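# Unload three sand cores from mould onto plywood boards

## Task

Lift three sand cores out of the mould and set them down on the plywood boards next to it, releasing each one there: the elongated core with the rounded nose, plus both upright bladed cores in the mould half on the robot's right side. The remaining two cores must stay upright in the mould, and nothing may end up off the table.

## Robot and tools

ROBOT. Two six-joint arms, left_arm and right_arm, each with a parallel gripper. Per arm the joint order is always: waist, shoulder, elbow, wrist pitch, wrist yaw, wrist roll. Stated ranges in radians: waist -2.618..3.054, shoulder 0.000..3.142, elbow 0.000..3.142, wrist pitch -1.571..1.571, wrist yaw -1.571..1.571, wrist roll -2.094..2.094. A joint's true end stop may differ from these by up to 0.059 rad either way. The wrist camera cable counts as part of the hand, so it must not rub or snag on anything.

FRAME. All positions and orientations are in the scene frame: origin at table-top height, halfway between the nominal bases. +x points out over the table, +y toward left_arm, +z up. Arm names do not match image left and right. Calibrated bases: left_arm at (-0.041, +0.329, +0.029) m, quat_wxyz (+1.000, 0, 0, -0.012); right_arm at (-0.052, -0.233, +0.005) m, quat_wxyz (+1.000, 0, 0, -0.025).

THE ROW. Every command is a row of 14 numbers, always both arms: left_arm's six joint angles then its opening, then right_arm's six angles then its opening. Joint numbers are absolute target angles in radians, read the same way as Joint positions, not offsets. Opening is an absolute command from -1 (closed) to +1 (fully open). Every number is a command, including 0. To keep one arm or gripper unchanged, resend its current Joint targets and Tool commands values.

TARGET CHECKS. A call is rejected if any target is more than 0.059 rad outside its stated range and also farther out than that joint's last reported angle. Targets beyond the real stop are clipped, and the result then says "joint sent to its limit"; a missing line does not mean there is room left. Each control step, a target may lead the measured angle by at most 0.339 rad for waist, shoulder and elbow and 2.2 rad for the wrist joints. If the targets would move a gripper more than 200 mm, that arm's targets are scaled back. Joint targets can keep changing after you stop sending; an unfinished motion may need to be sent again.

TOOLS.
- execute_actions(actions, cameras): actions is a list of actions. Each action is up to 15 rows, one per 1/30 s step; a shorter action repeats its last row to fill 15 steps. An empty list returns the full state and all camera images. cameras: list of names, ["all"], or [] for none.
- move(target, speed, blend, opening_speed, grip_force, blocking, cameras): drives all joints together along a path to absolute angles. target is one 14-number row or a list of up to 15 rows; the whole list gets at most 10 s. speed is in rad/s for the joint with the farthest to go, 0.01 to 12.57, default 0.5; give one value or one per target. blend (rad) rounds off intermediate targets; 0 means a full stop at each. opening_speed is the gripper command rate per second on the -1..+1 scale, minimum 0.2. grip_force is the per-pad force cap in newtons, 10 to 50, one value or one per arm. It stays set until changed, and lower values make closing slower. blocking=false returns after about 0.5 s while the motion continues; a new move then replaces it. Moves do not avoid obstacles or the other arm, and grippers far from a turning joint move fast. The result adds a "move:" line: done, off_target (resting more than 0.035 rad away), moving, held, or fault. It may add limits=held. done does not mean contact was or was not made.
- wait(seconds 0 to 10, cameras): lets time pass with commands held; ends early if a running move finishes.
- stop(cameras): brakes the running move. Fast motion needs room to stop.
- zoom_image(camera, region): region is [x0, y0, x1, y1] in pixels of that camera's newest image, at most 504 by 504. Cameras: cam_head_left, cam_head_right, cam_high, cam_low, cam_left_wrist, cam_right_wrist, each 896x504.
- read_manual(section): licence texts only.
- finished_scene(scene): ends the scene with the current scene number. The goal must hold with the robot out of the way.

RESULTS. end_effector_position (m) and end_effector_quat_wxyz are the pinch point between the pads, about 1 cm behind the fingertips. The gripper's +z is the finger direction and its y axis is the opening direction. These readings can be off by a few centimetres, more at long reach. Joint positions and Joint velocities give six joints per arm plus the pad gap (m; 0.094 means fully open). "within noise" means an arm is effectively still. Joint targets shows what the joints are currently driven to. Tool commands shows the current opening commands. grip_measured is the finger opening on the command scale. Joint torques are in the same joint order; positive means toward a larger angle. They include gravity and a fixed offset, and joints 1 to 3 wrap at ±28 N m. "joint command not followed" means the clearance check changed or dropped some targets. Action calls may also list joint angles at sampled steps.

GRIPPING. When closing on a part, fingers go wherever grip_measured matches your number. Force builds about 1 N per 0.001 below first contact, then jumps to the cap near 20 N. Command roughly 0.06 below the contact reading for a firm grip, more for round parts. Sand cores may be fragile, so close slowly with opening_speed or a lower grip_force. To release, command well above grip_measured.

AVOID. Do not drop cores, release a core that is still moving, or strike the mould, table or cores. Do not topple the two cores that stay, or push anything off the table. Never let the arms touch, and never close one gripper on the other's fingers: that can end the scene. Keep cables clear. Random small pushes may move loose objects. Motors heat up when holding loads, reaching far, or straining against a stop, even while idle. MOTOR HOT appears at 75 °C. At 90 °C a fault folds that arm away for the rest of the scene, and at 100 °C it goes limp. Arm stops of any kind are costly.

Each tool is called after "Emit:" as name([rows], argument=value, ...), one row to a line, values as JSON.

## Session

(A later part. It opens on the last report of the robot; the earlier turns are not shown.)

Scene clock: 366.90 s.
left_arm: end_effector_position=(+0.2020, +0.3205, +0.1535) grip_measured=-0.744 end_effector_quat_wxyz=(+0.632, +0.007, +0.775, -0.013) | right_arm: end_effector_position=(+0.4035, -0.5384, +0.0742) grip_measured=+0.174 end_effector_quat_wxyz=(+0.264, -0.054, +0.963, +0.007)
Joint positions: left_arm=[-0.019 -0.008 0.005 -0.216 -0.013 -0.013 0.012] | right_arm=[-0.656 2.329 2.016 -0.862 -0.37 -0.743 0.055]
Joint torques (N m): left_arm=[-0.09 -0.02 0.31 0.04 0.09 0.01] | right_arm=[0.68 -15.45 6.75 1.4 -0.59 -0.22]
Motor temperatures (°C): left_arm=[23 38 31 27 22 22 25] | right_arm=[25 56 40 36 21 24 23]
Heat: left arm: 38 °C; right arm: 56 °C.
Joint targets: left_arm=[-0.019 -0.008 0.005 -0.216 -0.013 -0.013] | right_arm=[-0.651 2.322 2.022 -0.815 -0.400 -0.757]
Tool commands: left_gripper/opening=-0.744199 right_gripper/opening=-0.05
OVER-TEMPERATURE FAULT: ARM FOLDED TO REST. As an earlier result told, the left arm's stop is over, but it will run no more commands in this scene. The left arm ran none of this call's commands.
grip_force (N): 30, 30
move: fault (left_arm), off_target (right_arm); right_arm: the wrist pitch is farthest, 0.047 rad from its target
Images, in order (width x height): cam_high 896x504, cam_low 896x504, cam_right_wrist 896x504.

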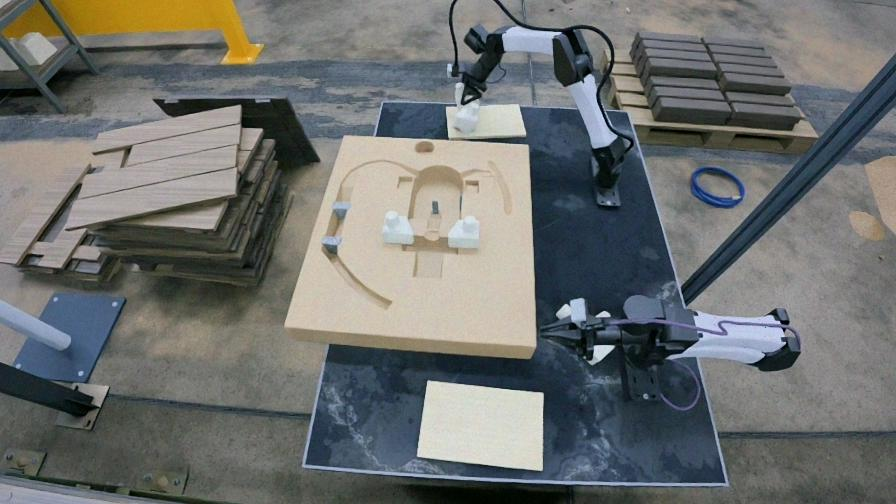

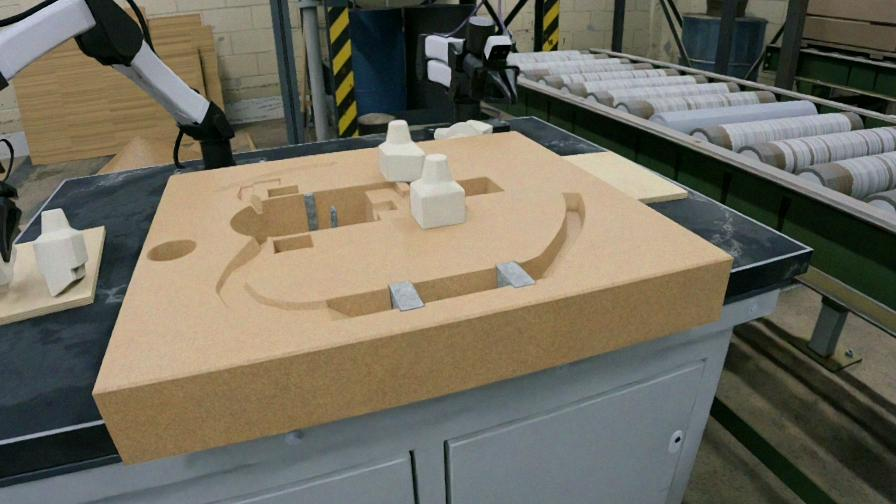

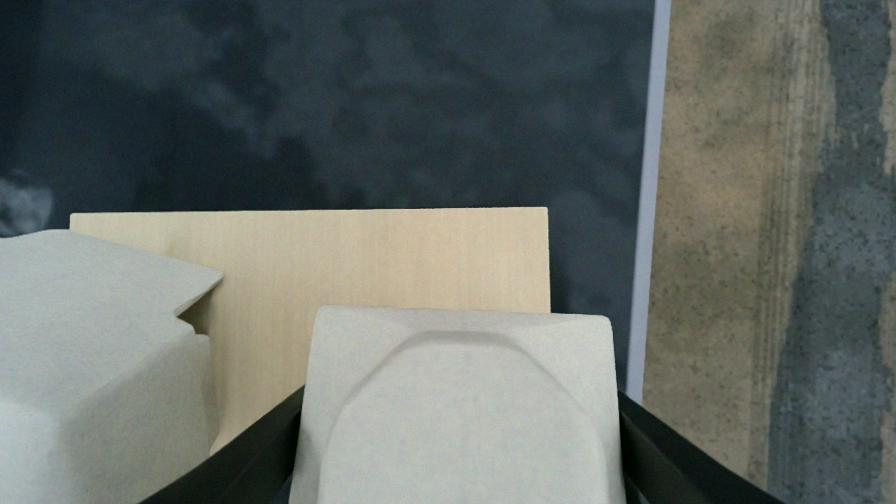

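Emit:
move(target=[-0.019, -0.008, 0.005, -0.216, -0.013, -0.013, -0.744, -0.644, 2.322, 2.003, -0.8, -0.4, -0.757, -0.05], speed=0.2, cameras=["cam_high"])

Emit:
zoom_image(camera="cam_high", region=[440, 70, 530, 150])

Scene clock: 373.07 s.
left_arm: end_effector_position=(+0.2020, +0.3205, +0.1535) grip_measured=-0.744 end_effector_quat_wxyz=(+0.632, +0.007, +0.775, -0.013) | right_arm: end_effector_position=(+0.4050, -0.5350, +0.0699) grip_measured=+0.174 end_effector_quat_wxyz=(+0.264, -0.057, +0.963, +0.008)
Joint positions: left_arm=[-0.019 -0.008 0.005 -0.216 -0.013 -0.013 0.012] | right_arm=[-0.649 2.329 2 -0.847 -0.37 -0.743 0.055]
Joint torques (N m): left_arm=[-0.06 0.06 0.42 0.04 0.08 0.02] | right_arm=[0.87 -15.27 6.54 1.44 -0.54 -0.2]
Motor temperatures (°C): left_arm=[23 38 31 27 22 22 25] | right_arm=[25 56 40 36 22 24 23]
Heat: left arm: 38 °C; right arm: 56 °C.
Joint targets: left_arm=[-0.019 -0.008 0.005 -0.216 -0.013 -0.013] | right_arm=[-0.644 2.322 2.003 -0.800 -0.400 -0.757]
Tool commands: left_gripper/opening=-0.744199 right_gripper/opening=-0.05
OVER-TEMPERATURE FAULT: ARM FOLDED TO REST. As an earlier result told, the left arm's stop is over, but it will run no more commands in this scene. The left arm ran none of this call's commands.
grip_force (N): 30, 30
move: fault (left_arm), off_target (right_arm); right_arm: the wrist pitch is farthest, 0.047 rad from its target
Images, in order (width x height): cam_high 896x504.

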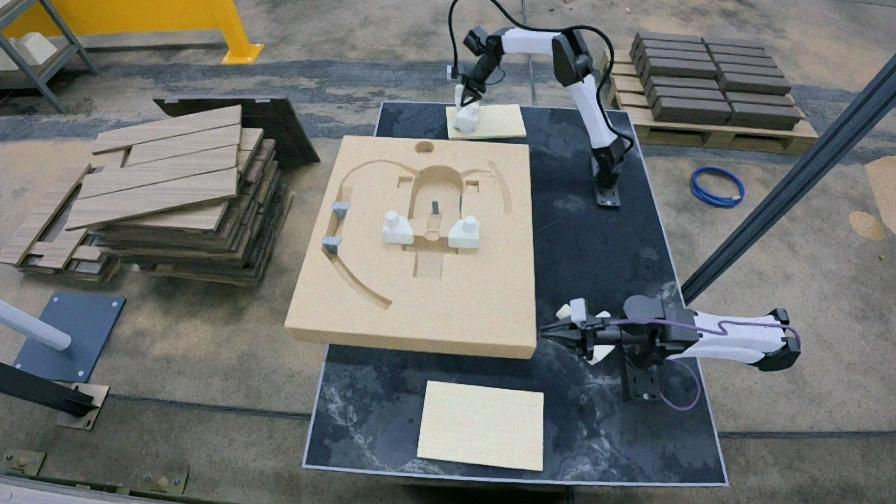

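Scaled by 5.600 from the camera's 896x504 image, which has a finer 1280x720 frame.

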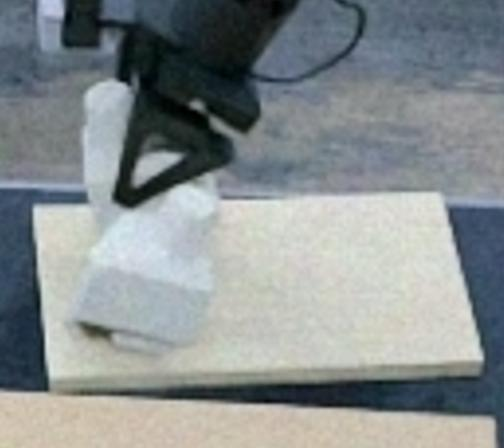

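Emit:
move(target=[-0.019, -0.008, 0.005, -0.216, -0.013, -0.013, -0.744, -0.644, 2.322, 1.991, -0.793, -0.4, -0.757, -0.05], speed=0.12, cameras=[])

Scene clock: 376.73 s.
left_arm: end_effector_position=(+0.2020, +0.3205, +0.1535) grip_measured=-0.744 end_effector_quat_wxyz=(+0.632, +0.007, +0.775, -0.013) | right_arm: end_effector_position=(+0.4040, -0.5341, +0.0665) grip_measured=+0.174 end_effector_quat_wxyz=(+0.262, -0.057, +0.963, +0.010)
Joint positions: left_arm=[-0.019 -0.008 0.005 -0.216 -0.013 -0.013 0.012] | right_arm=[-0.649 2.329 1.988 -0.84 -0.37 -0.743 0.055]
Joint torques (N m): left_arm=[-0.13 0.03 0.4 0.06 0.08 0.01] | right_arm=[0.84 -15.32 6.42 1.38 -0.61 -0.24]
Motor temperatures (°C): left_arm=[23 38 31 27 22 22 25] | right_arm=[25 56 41 36 22 24 23]
Heat: left arm: 38 °C; right arm: 56 °C.
Joint targets: left_arm=[-0.019 -0.008 0.005 -0.216 -0.013 -0.013] | right_arm=[-0.644 2.322 1.991 -0.793 -0.400 -0.757]
Tool commands: left_gripper/opening=-0.744199 right_gripper/opening=-0.05
OVER-TEMPERATURE FAULT: ARM FOLDED TO REST. As an earlier result told, the left arm's stop is over, but it will run no more commands in this scene. The left arm ran none of this call's commands.
grip_force (N): 30, 30
move: fault (left_arm), off_target (right_arm); right_arm: the wrist pitch is farthest, 0.047 rad from its target
No camera images: "cameras" was empty.

Emit:
move(target=[-0.019, -0.008, 0.005, -0.216, -0.013, -0.013, -0.744, -0.644, 2.322, 1.981, -0.787, -0.4, -0.757, -0.05], speed=0.12, cameras=["cam_high"])

Emit:
zoom_image(camera="cam_high", region=[440, 70, 530, 150])

Scene clock: 384.53 s.
left_arm: end_effector_position=(+0.2020, +0.3205, +0.1535) grip_measured=-0.744 end_effector_quat_wxyz=(+0.632, +0.007, +0.775, -0.013) | right_arm: end_effector_position=(+0.4042, -0.5341, +0.0652) grip_measured=+0.174 end_effector_quat_wxyz=(+0.263, -0.057, +0.963, +0.010)
Joint positions: left_arm=[-0.019 -0.008 0.005 -0.216 -0.013 -0.013 0.012] | right_arm=[-0.649 2.329 1.982 -0.833 -0.371 -0.744 0.055]
Joint torques (N m): left_arm=[-0.02 0.06 0.42 0.04 0.06 0.01] | right_arm=[0.79 -15.39 6.15 1.37 -0.56 -0.2]
Motor temperatures (°C): left_arm=[23 38 31 27 22 22 25] | right_arm=[25 56 41 36 22 24 23]
Heat: left arm: 38 °C; right arm: 56 °C.
Joint targets: left_arm=[-0.019 -0.008 0.005 -0.216 -0.013 -0.013] | right_arm=[-0.644 2.322 1.981 -0.787 -0.400 -0.757]
Tool commands: left_gripper/opening=-0.744199 right_gripper/opening=-0.05
OVER-TEMPERATURE FAULT: ARM FOLDED TO REST. As an earlier result told, the left arm's stop is over, but it will run no more commands in this scene. The left arm ran none of this call's commands.
grip_force (N): 30, 30
move: fault (left_arm), off_target (right_arm); right_arm: the wrist pitch is farthest, 0.046 rad from its target
Images, in order (width x height): cam_high 896x504.

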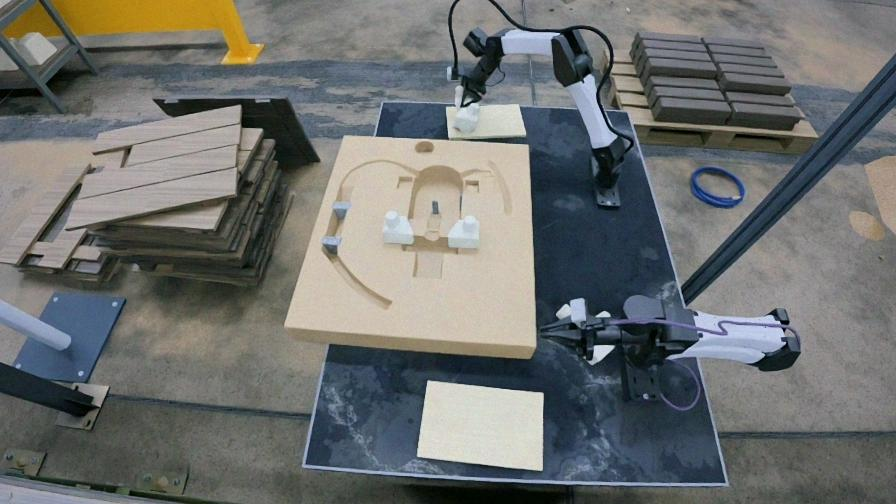

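Scaled by 5.600 from the camera's 896x504 image, which has a finer 1280x720 frame.

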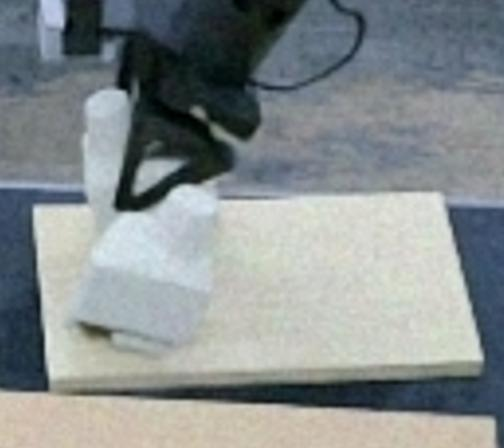

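Emit:
move(target=[-0.019, -0.008, 0.005, -0.216, -0.013, -0.013, -0.744, -0.644, 2.325, 1.977, -0.79, -0.4, -0.757, 0.42], speed=0.12, opening_speed=0.3, cameras=["cam_high", "cam_right_wrist"])

Emit:
zoom_image(camera="cam_high", region=[440, 70, 530, 150])

Scene clock: 389.63 s.
left_arm: end_effector_position=(+0.2020, +0.3205, +0.1535) grip_measured=-0.744 end_effector_quat_wxyz=(+0.632, +0.007, +0.775, -0.013) | right_arm: end_effector_position=(+0.4088, -0.5352, +0.0675) grip_measured=+0.418 end_effector_quat_wxyz=(+0.275, -0.061, +0.960, +0.008)
Joint positions: left_arm=[-0.019 -0.008 0.005 -0.216 -0.013 -0.013 0.012] | right_arm=[-0.649 2.329 1.98 -0.809 -0.384 -0.744 0.067]
Joint torques (N m): left_arm=[-0.08 0.02 0.38 0.04 0.06 0.01] | right_arm=[0.88 -15.04 6.08 1.19 -0.43 -0.21]
Motor temperatures (°C): left_arm=[23 37 31 27 22 22 25] | right_arm=[25 56 40 36 22 24 23]
Heat: left arm: 37 °C; right arm: 56 °C.
Joint targets: left_arm=[-0.019 -0.008 0.005 -0.216 -0.013 -0.013] | right_arm=[-0.644 2.325 1.977 -0.790 -0.400 -0.757]
Tool commands: left_gripper/opening=-0.744199 right_gripper/opening=+0.42
OVER-TEMPERATURE FAULT: ARM FOLDED TO REST. As an earlier result told, the left arm's stop is over, but it will run no more commands in this scene. The left arm ran none of this call's commands.
grip_force (N): 30, 30
move: fault (left_arm)
Images, in order (width x height): cam_high 896x504, cam_right_wrist 896x504.

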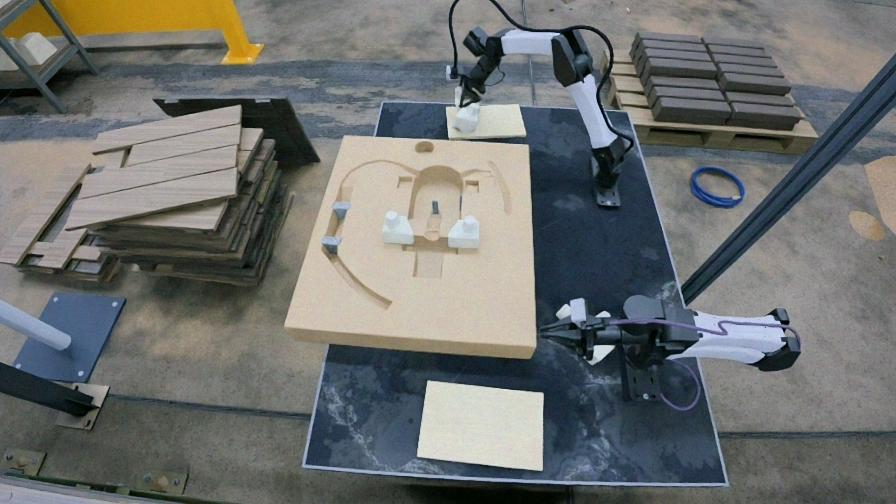

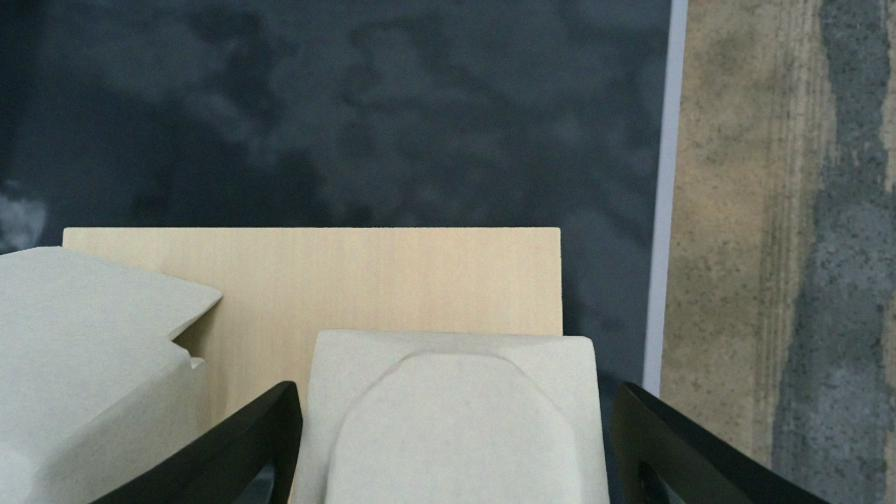

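Scaled by 5.600 from the camera's 896x504 image, which has a finer 1280x720 frame.

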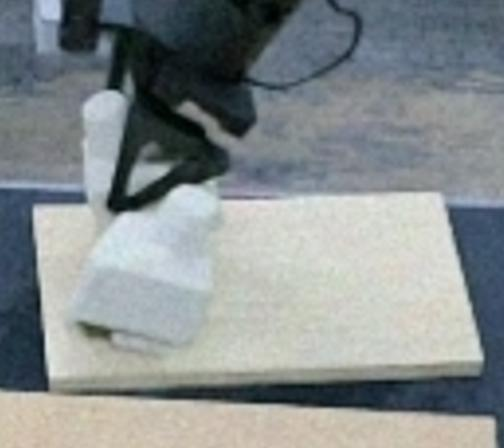

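Emit:
move([
  [-0.019, -0.008, 0.005, -0.216, -0.013, -0.013, -0.744, -0.644, 2.328, 2.13, -0.935, -0.39, -0.75, 0.42],
  [-0.019, -0.008, 0.005, -0.216, -0.013, -0.013, -0.744, -0.644, 2.35, 2.315, -1.09, -0.39, -0.75, 0.42],
  [-0.019, -0.008, 0.005, -0.216, -0.013, -0.013, -0.744, -0.3, 1.5, 1.4, -0.6, 0, 0, 0.42],
  [-0.019, -0.008, 0.005, -0.216, -0.013, -0.013, -0.744, 1.3, 1.06, 0.96, -0.55, 0, 0, 0.42],
], speed=[0.25, 0.3, 0.8, 1.0], blend=[0.04, 0.05, 0.1, 0], cameras=["cam_right_wrist", "cam_head_left", "cam_head_right", "cam_high"])

Scene clock: 407.70 s.
left_arm: end_effector_position=(+0.2020, +0.3205, +0.1535) grip_measured=-0.744 end_effector_quat_wxyz=(+0.632, +0.007, +0.775, -0.013) | right_arm: end_effector_position=(+0.0553, +0.0867, +0.2295) grip_measured=+0.418 end_effector_quat_wxyz=(+0.351, -0.532, +0.728, +0.252)
Joint positions: left_arm=[-0.019 -0.008 0.005 -0.216 -0.013 -0.013 0.012] | right_arm=[1.295 1.074 0.969 -0.572 -0.006 -0.013 0.067]
Joint torques (N m): left_arm=[-0.12 0.1 0.31 0.05 0.07 0.01] | right_arm=[0.77 -4.55 6.04 1.9 0.01 0.07]
Motor temperatures (°C): left_arm=[23 37 31 27 22 22 25] | right_arm=[25 56 39 36 22 24 22]
Heat: left arm: 37 °C; right arm: 56 °C.
Joint targets: left_arm=[-0.019 -0.008 0.005 -0.216 -0.013 -0.013] | right_arm=[1.300 1.060 0.960 -0.550 0.000 0.000]
Tool commands: left_gripper/opening=-0.744199 right_gripper/opening=+0.42
OVER-TEMPERATURE FAULT: ARM FOLDED TO REST. As an earlier result told, the left arm's stop is over, but it will run no more commands in this scene. The left arm ran none of this call's commands.
grip_force (N): 30, 30
move: fault (left_arm)
Images, in order (width x height): cam_head_left 896x504, cam_head_right 896x504, cam_high 896x504, cam_right_wrist 896x504.

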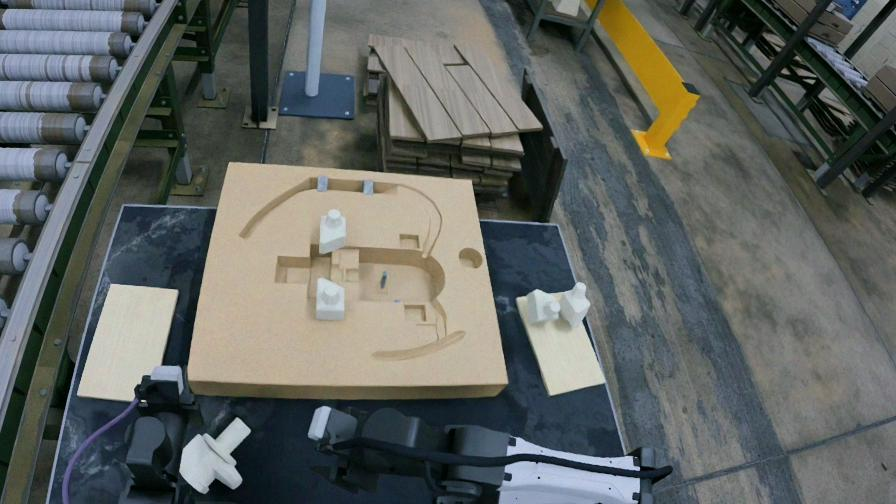

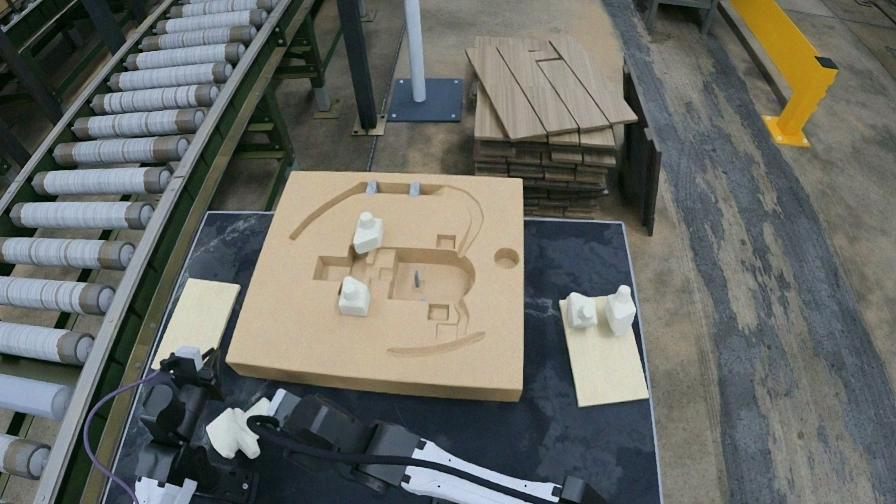

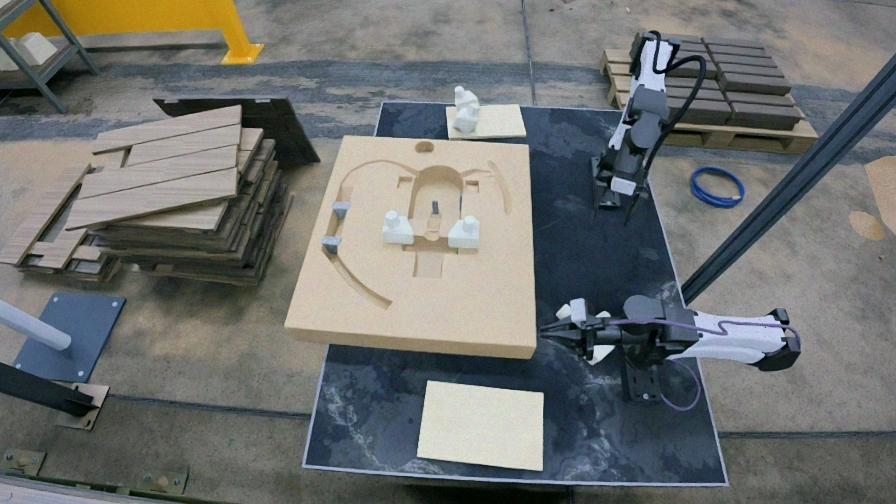

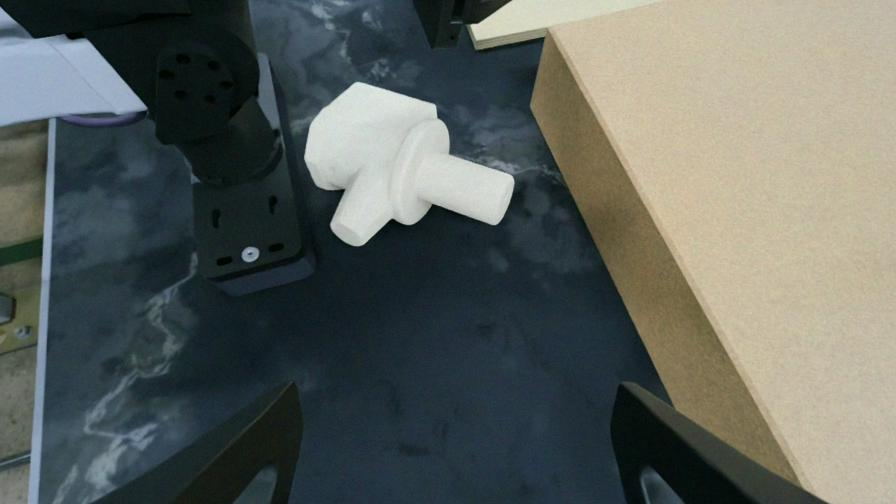

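Emit:
zoom_image(camera="cam_right_wrist", region=[180, 0, 580, 320])

Emit:
zoom_image(camera="cam_head_left", region=[120, 380, 300, 504])

Scaled by 1.260 from the camera's 896x504 image, which has a finer 1280x720 frame.

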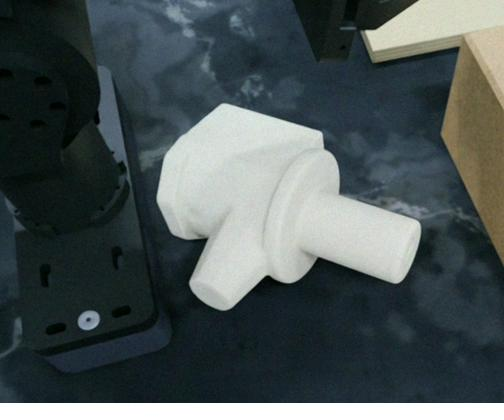

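Scaled by 2.800 from the camera's 896x504 image, which has a finer 1280x720 frame.

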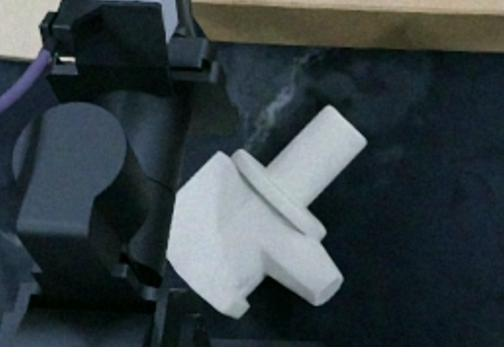

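Emit:
move(target=[-0.019, -0.008, 0.005, -0.216, -0.013, -0.013, -0.744, 1.472, 1.785, 1.055, -0.03, 0.415, 1.95, 0.35], speed=0.8, cameras=["cam_right_wrist", "cam_head_left", "cam_head_right", "cam_high"])

Emit:
zoom_image(camera="cam_head_left", region=[100, 340, 380, 504])

Emit:
zoom_image(camera="cam_high", region=[520, 180, 720, 400])

Scene clock: 515.03 s.
left_arm: end_effector_position=(+0.2020, +0.3205, +0.1535) grip_measured=-0.744 end_effector_quat_wxyz=(+0.632, +0.007, +0.775, -0.013) | right_arm: end_effector_position=(+0.0849, +0.2087, +0.0869) grip_measured=+0.352 end_effector_quat_wxyz=(+0.142, +0.306, +0.858, +0.388)
Joint positions: left_arm=[-0.019 -0.008 0.005 -0.216 -0.013 -0.013 0.012] | right_arm=[1.467 1.774 1.026 -0.048 0.397 1.938 0.064]
Joint torques (N m): left_arm=[-0.1 0.03 0.36 0.04 0.07 0.02] | right_arm=[0.8 -8.4 8.16 1.59 0.4 0.01]
Motor temperatures (°C): left_arm=[23 35 29 26 22 22 25] | right_arm=[25 42 37 40 21 24 22]
Heat: left arm: 35 °C; right arm: 42 °C.
Joint targets: left_arm=[-0.019 -0.008 0.005 -0.216 -0.013 -0.013] | right_arm=[1.472 1.785 1.055 -0.030 0.415 1.950]
Tool commands: left_gripper/opening=-0.744199 right_gripper/opening=+0.35
OVER-TEMPERATURE FAULT: ARM FOLDED TO REST. As an earlier result told, the left arm's stop is over, but it will run no more commands in this scene. The left arm ran none of this call's commands.
grip_force (N): 30, 30
move: fault (left_arm)
Images, in order (width x height): cam_head_left 896x504, cam_head_right 896x504, cam_high 896x504, cam_right_wrist 896x504.

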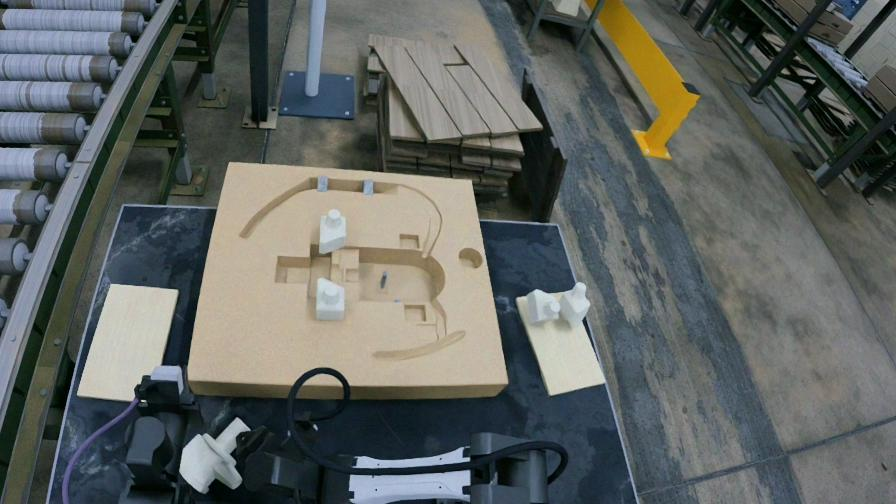

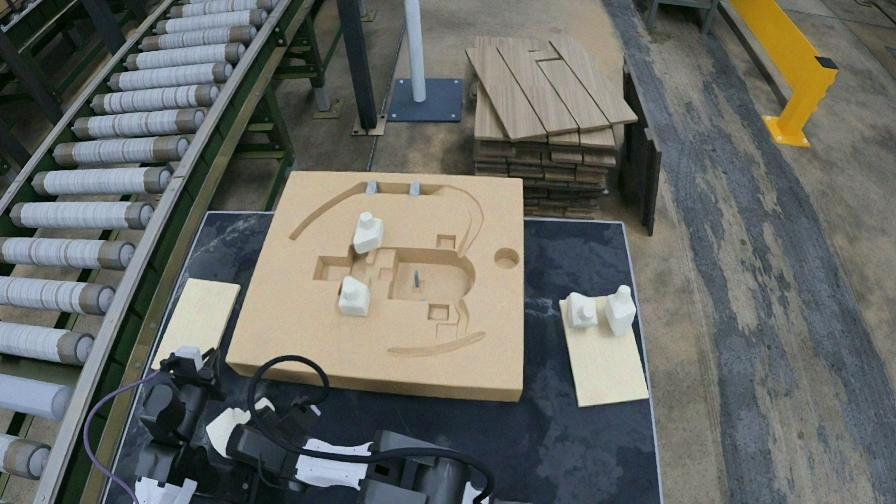

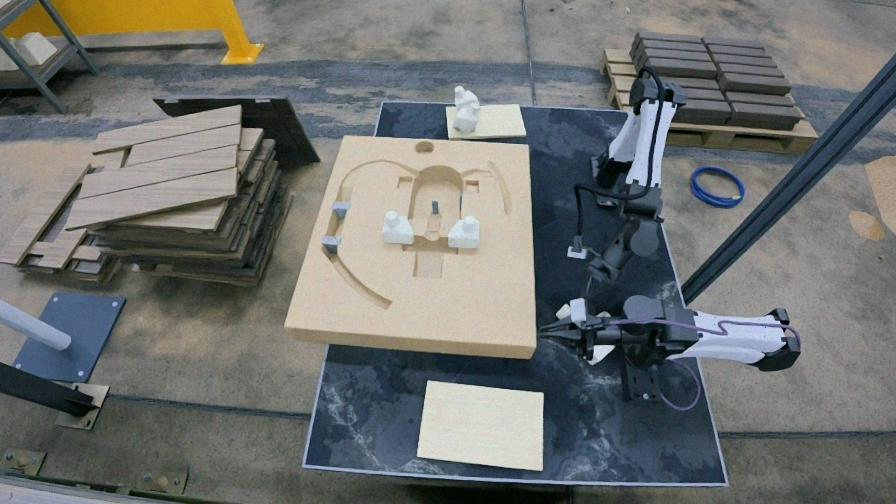

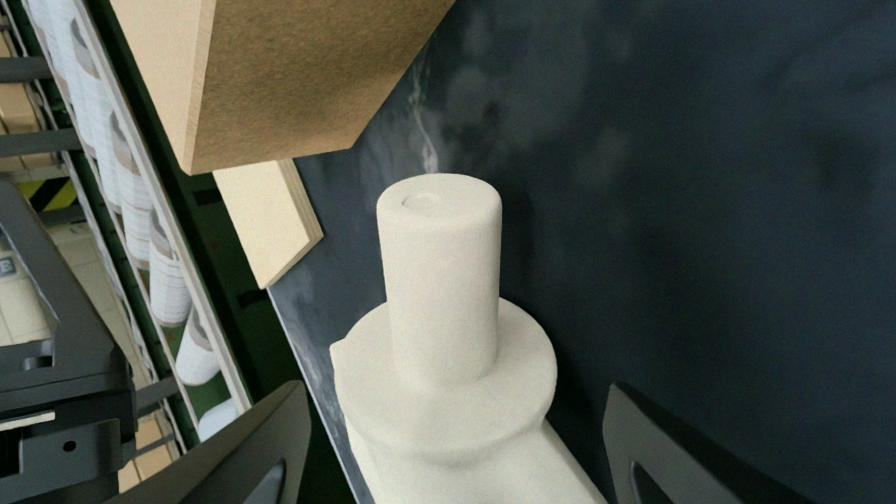

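Scaled by 1.800 from the camera's 896x504 image, which has a finer 1280x720 frame.

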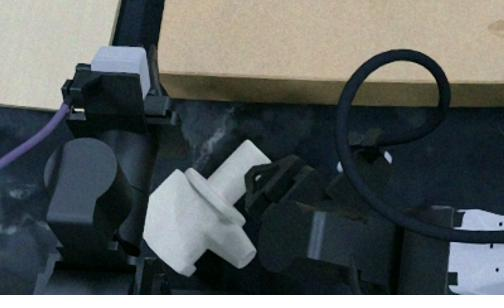

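Scaled by 2.291 from the camera's 896x504 image, which has a finer 1280x720 frame.

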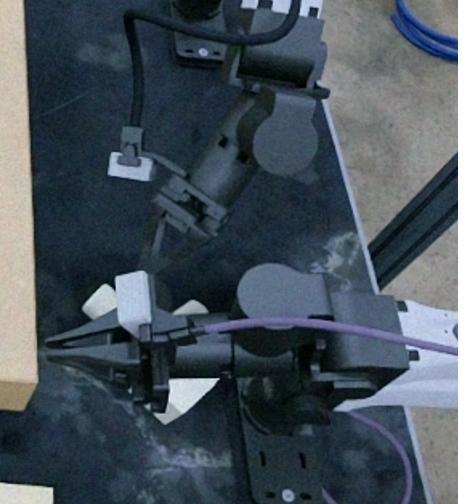

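Emit:
move(target=[-0.019, -0.008, 0.005, -0.216, -0.013, -0.013, -0.744, 1.405, 1.933, 1.123, 0.062, 0.344, 1.893, 0.35], speed=0.3, cameras=["cam_right_wrist", "cam_high"])

Emit:
zoom_image(camera="cam_high", region=[520, 180, 720, 400])

Scene clock: 542.10 s.
left_arm: end_effector_position=(+0.2020, +0.3205, +0.1535) grip_measured=-0.744 end_effector_quat_wxyz=(+0.632, +0.007, +0.775, -0.013) | right_arm: end_effector_position=(+0.1098, +0.2323, +0.0596) grip_measured=+0.352 end_effector_quat_wxyz=(+0.136, +0.311, +0.857, +0.388)
Joint positions: left_arm=[-0.019 -0.008 0.005 -0.216 -0.013 -0.013 0.012] | right_arm=[1.408 1.921 1.095 0.044 0.349 1.908 0.064]
Joint torques (N m): left_arm=[-0.12 -0.03 0.38 0.04 0.07 0.01] | right_arm=[0.02 -9.4 8.05 1.62 0.11 -0.25]
Heat: left arm: 34 °C; right arm: 43 °C.
Joint targets: left_arm=[-0.019 -0.008 0.005 -0.216 -0.013 -0.013] | right_arm=[1.405 1.933 1.123 0.062 0.344 1.893]
Tool commands: left_gripper/opening=-0.744199 right_gripper/opening=+0.35
OVER-TEMPERATURE FAULT: ARM FOLDED TO REST. As an earlier result told, the left arm's stop is over, but it will run no more commands in this scene. The left arm ran none of this call's commands.
grip_force (N): 30, 30
move: fault (left_arm)
Images, in order (width x height): cam_high 896x504, cam_right_wrist 896x504.

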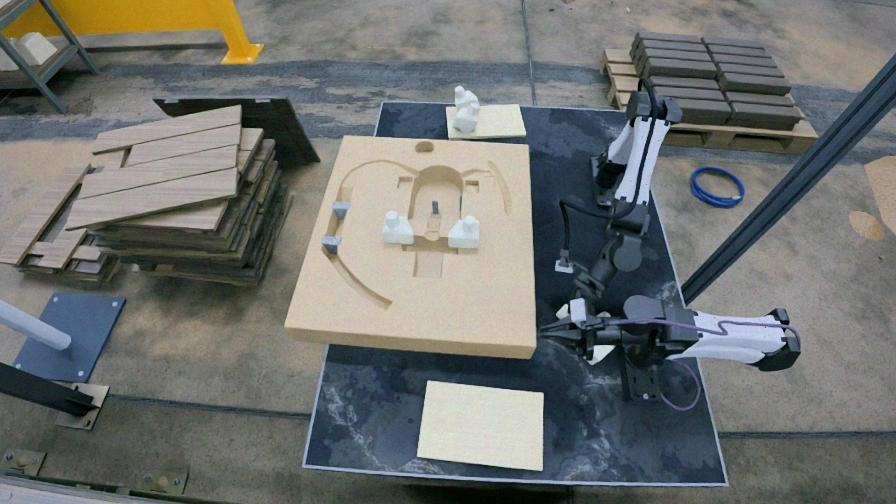

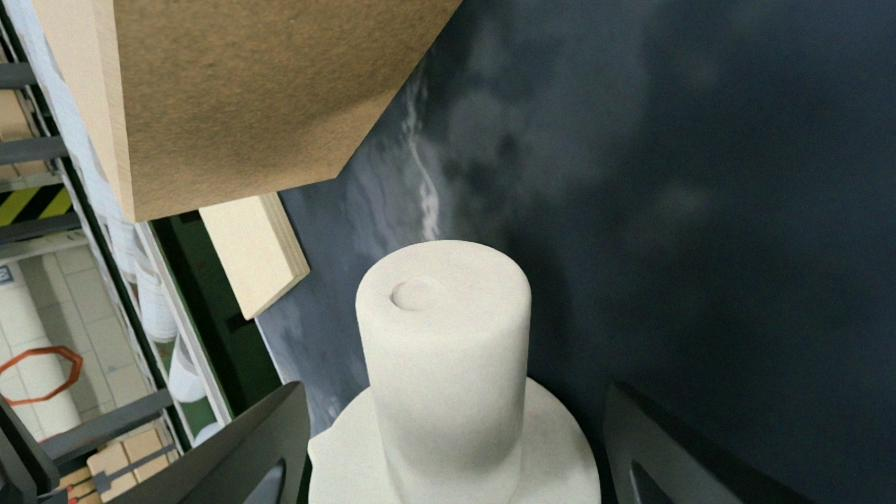

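Scaled by 2.291 from the camera's 896x504 image, which has a finer 1280x720 frame.

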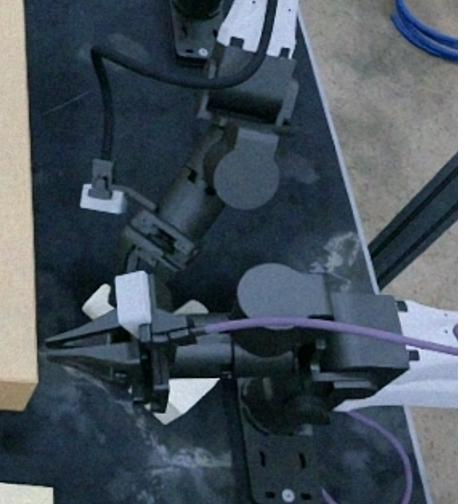

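Emit:
move(target=[-0.019, -0.008, 0.005, -0.216, -0.013, -0.013, -0.744, 1.405, 1.933, 1.123, 0.062, 0.344, 1.893, -0.85], speed=0.3, grip_force=50, opening_speed=0.5, cameras=["cam_right_wrist", "cam_high"])

Emit:
zoom_image(camera="cam_high", region=[520, 180, 720, 400])

Scene clock: 556.33 s.
left_arm: end_effector_position=(+0.2020, +0.3205, +0.1535) grip_measured=-0.744 end_effector_quat_wxyz=(+0.632, +0.007, +0.775, -0.013) | right_arm: end_effector_position=(+0.1102, +0.2346, +0.0623) grip_measured=-0.848 end_effector_quat_wxyz=(+0.136, +0.311, +0.855, +0.393)
Joint positions: left_arm=[-0.019 -0.008 0.005 -0.216 -0.013 -0.013 0.012] | right_arm=[1.408 1.921 1.098 0.053 0.348 1.907 0.007]
Joint torques (N m): left_arm=[-0.05 -0.08 0.36 0.06 0.09 0.02] | right_arm=[0.09 -9.72 7.83 1.57 0.12 -0.31]
Heat: left arm: 34 °C; right arm: 44 °C.
Joint targets: left_arm=[-0.019 -0.008 0.005 -0.216 -0.013 -0.013] | right_arm=[1.405 1.933 1.123 0.062 0.344 1.893]
Tool commands: left_gripper/opening=-0.744199 right_gripper/opening=-0.85
OVER-TEMPERATURE FAULT: ARM FOLDED TO REST. As an earlier result told, the left arm's stop is over, but it will run no more commands in this scene. The left arm ran none of this call's commands.
move: fault (left_arm)
Images, in order (width x height): cam_high 896x504, cam_right_wrist 896x504.

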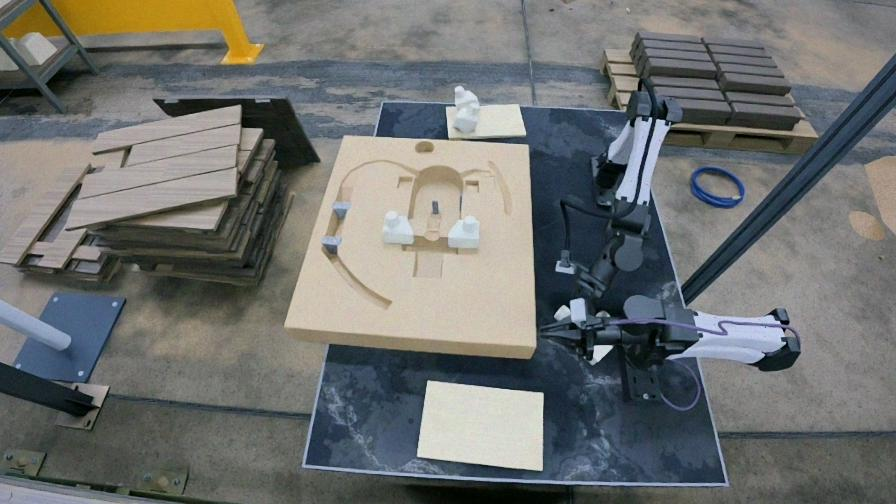

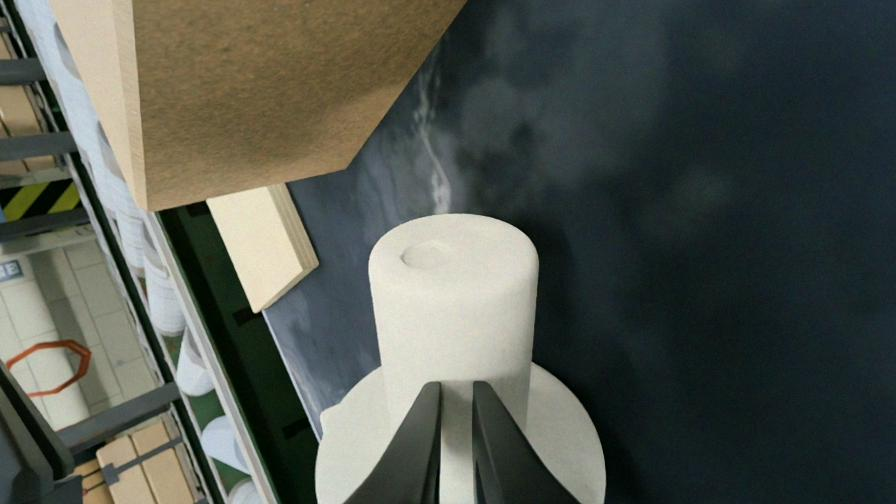

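Scaled by 2.291 from the camera's 896x504 image, which has a finer 1280x720 frame.

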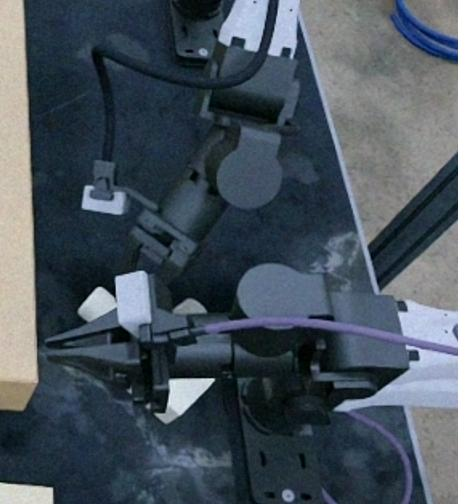

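Emit:
move([
  [-0.019, -0.008, 0.005, -0.216, -0.013, -0.013, -0.744, 1.437, 1.845, 1.08, 0.01, 0.372, 1.915, -0.85],
  [-0.019, -0.008, 0.005, -0.216, -0.013, -0.013, -0.744, 1.437, 1.845, 1.08, 0.01, 0.372, 1.915, 0.45],
], speed=0.3, opening_speed=1.0, cameras=["cam_right_wrist", "cam_head_left"])

Scene clock: 571.87 s.
left_arm: end_effector_position=(+0.2020, +0.3205, +0.1535) grip_measured=-0.744 end_effector_quat_wxyz=(+0.632, +0.007, +0.775, -0.013) | right_arm: end_effector_position=(+0.0981, +0.2326, +0.0746) grip_measured=+0.448 end_effector_quat_wxyz=(+0.133, +0.301, +0.857, +0.396)
Joint positions: left_arm=[-0.019 -0.008 0.005 -0.216 -0.013 -0.013 0.012] | right_arm=[1.433 1.877 1.09 0.02 0.355 1.907 0.068]
Joint torques (N m): left_arm=[-0.02 0.05 0.38 0.05 0.09 0.02] | right_arm=[0.64 -13.55 5.5 1.41 0.34 -0.04]
Heat: left arm: 34 °C; right arm: 46 °C.
Joint targets: left_arm=[-0.019 -0.008 0.005 -0.216 -0.013 -0.013] | right_arm=[1.437 1.845 1.080 0.010 0.372 1.915]
Tool commands: left_gripper/opening=-0.744199 right_gripper/opening=+0.45
OVER-TEMPERATURE FAULT: ARM FOLDED TO REST. As an earlier result told, the left arm's stop is over, but it will run no more commands in this scene. The left arm ran none of this call's commands.
move: fault (left_arm)
Images, in order (width x height): cam_head_left 896x504, cam_right_wrist 896x504.

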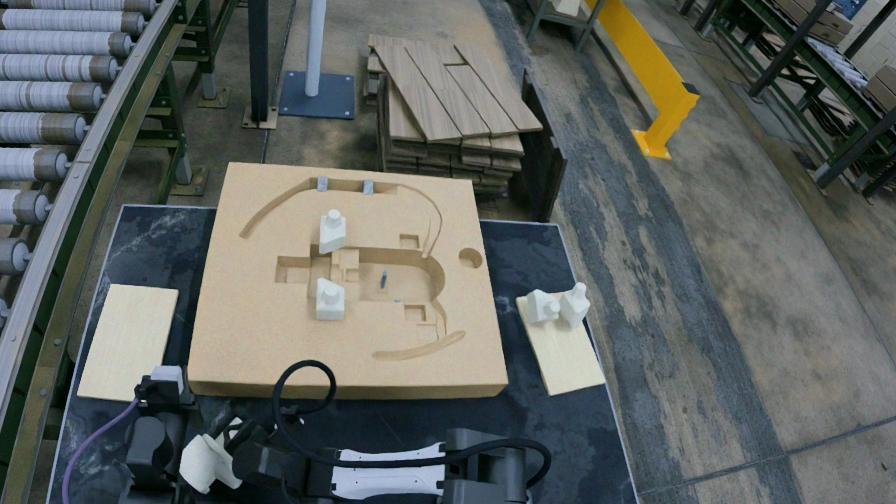

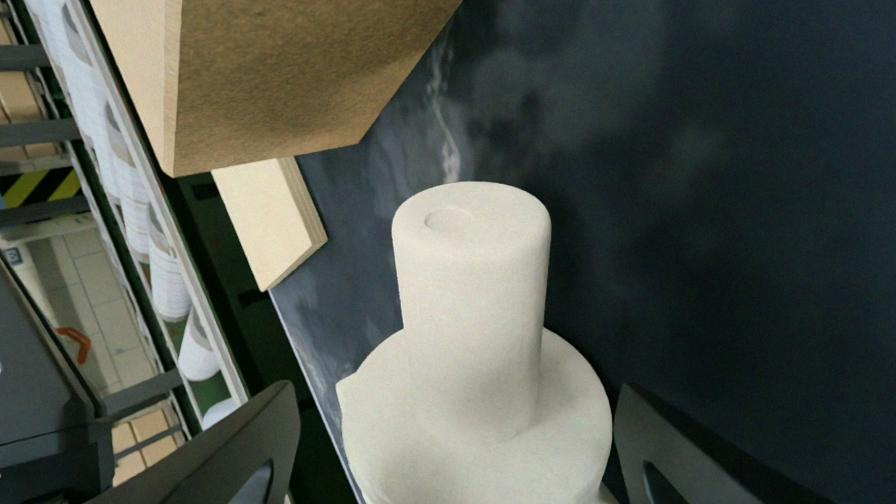

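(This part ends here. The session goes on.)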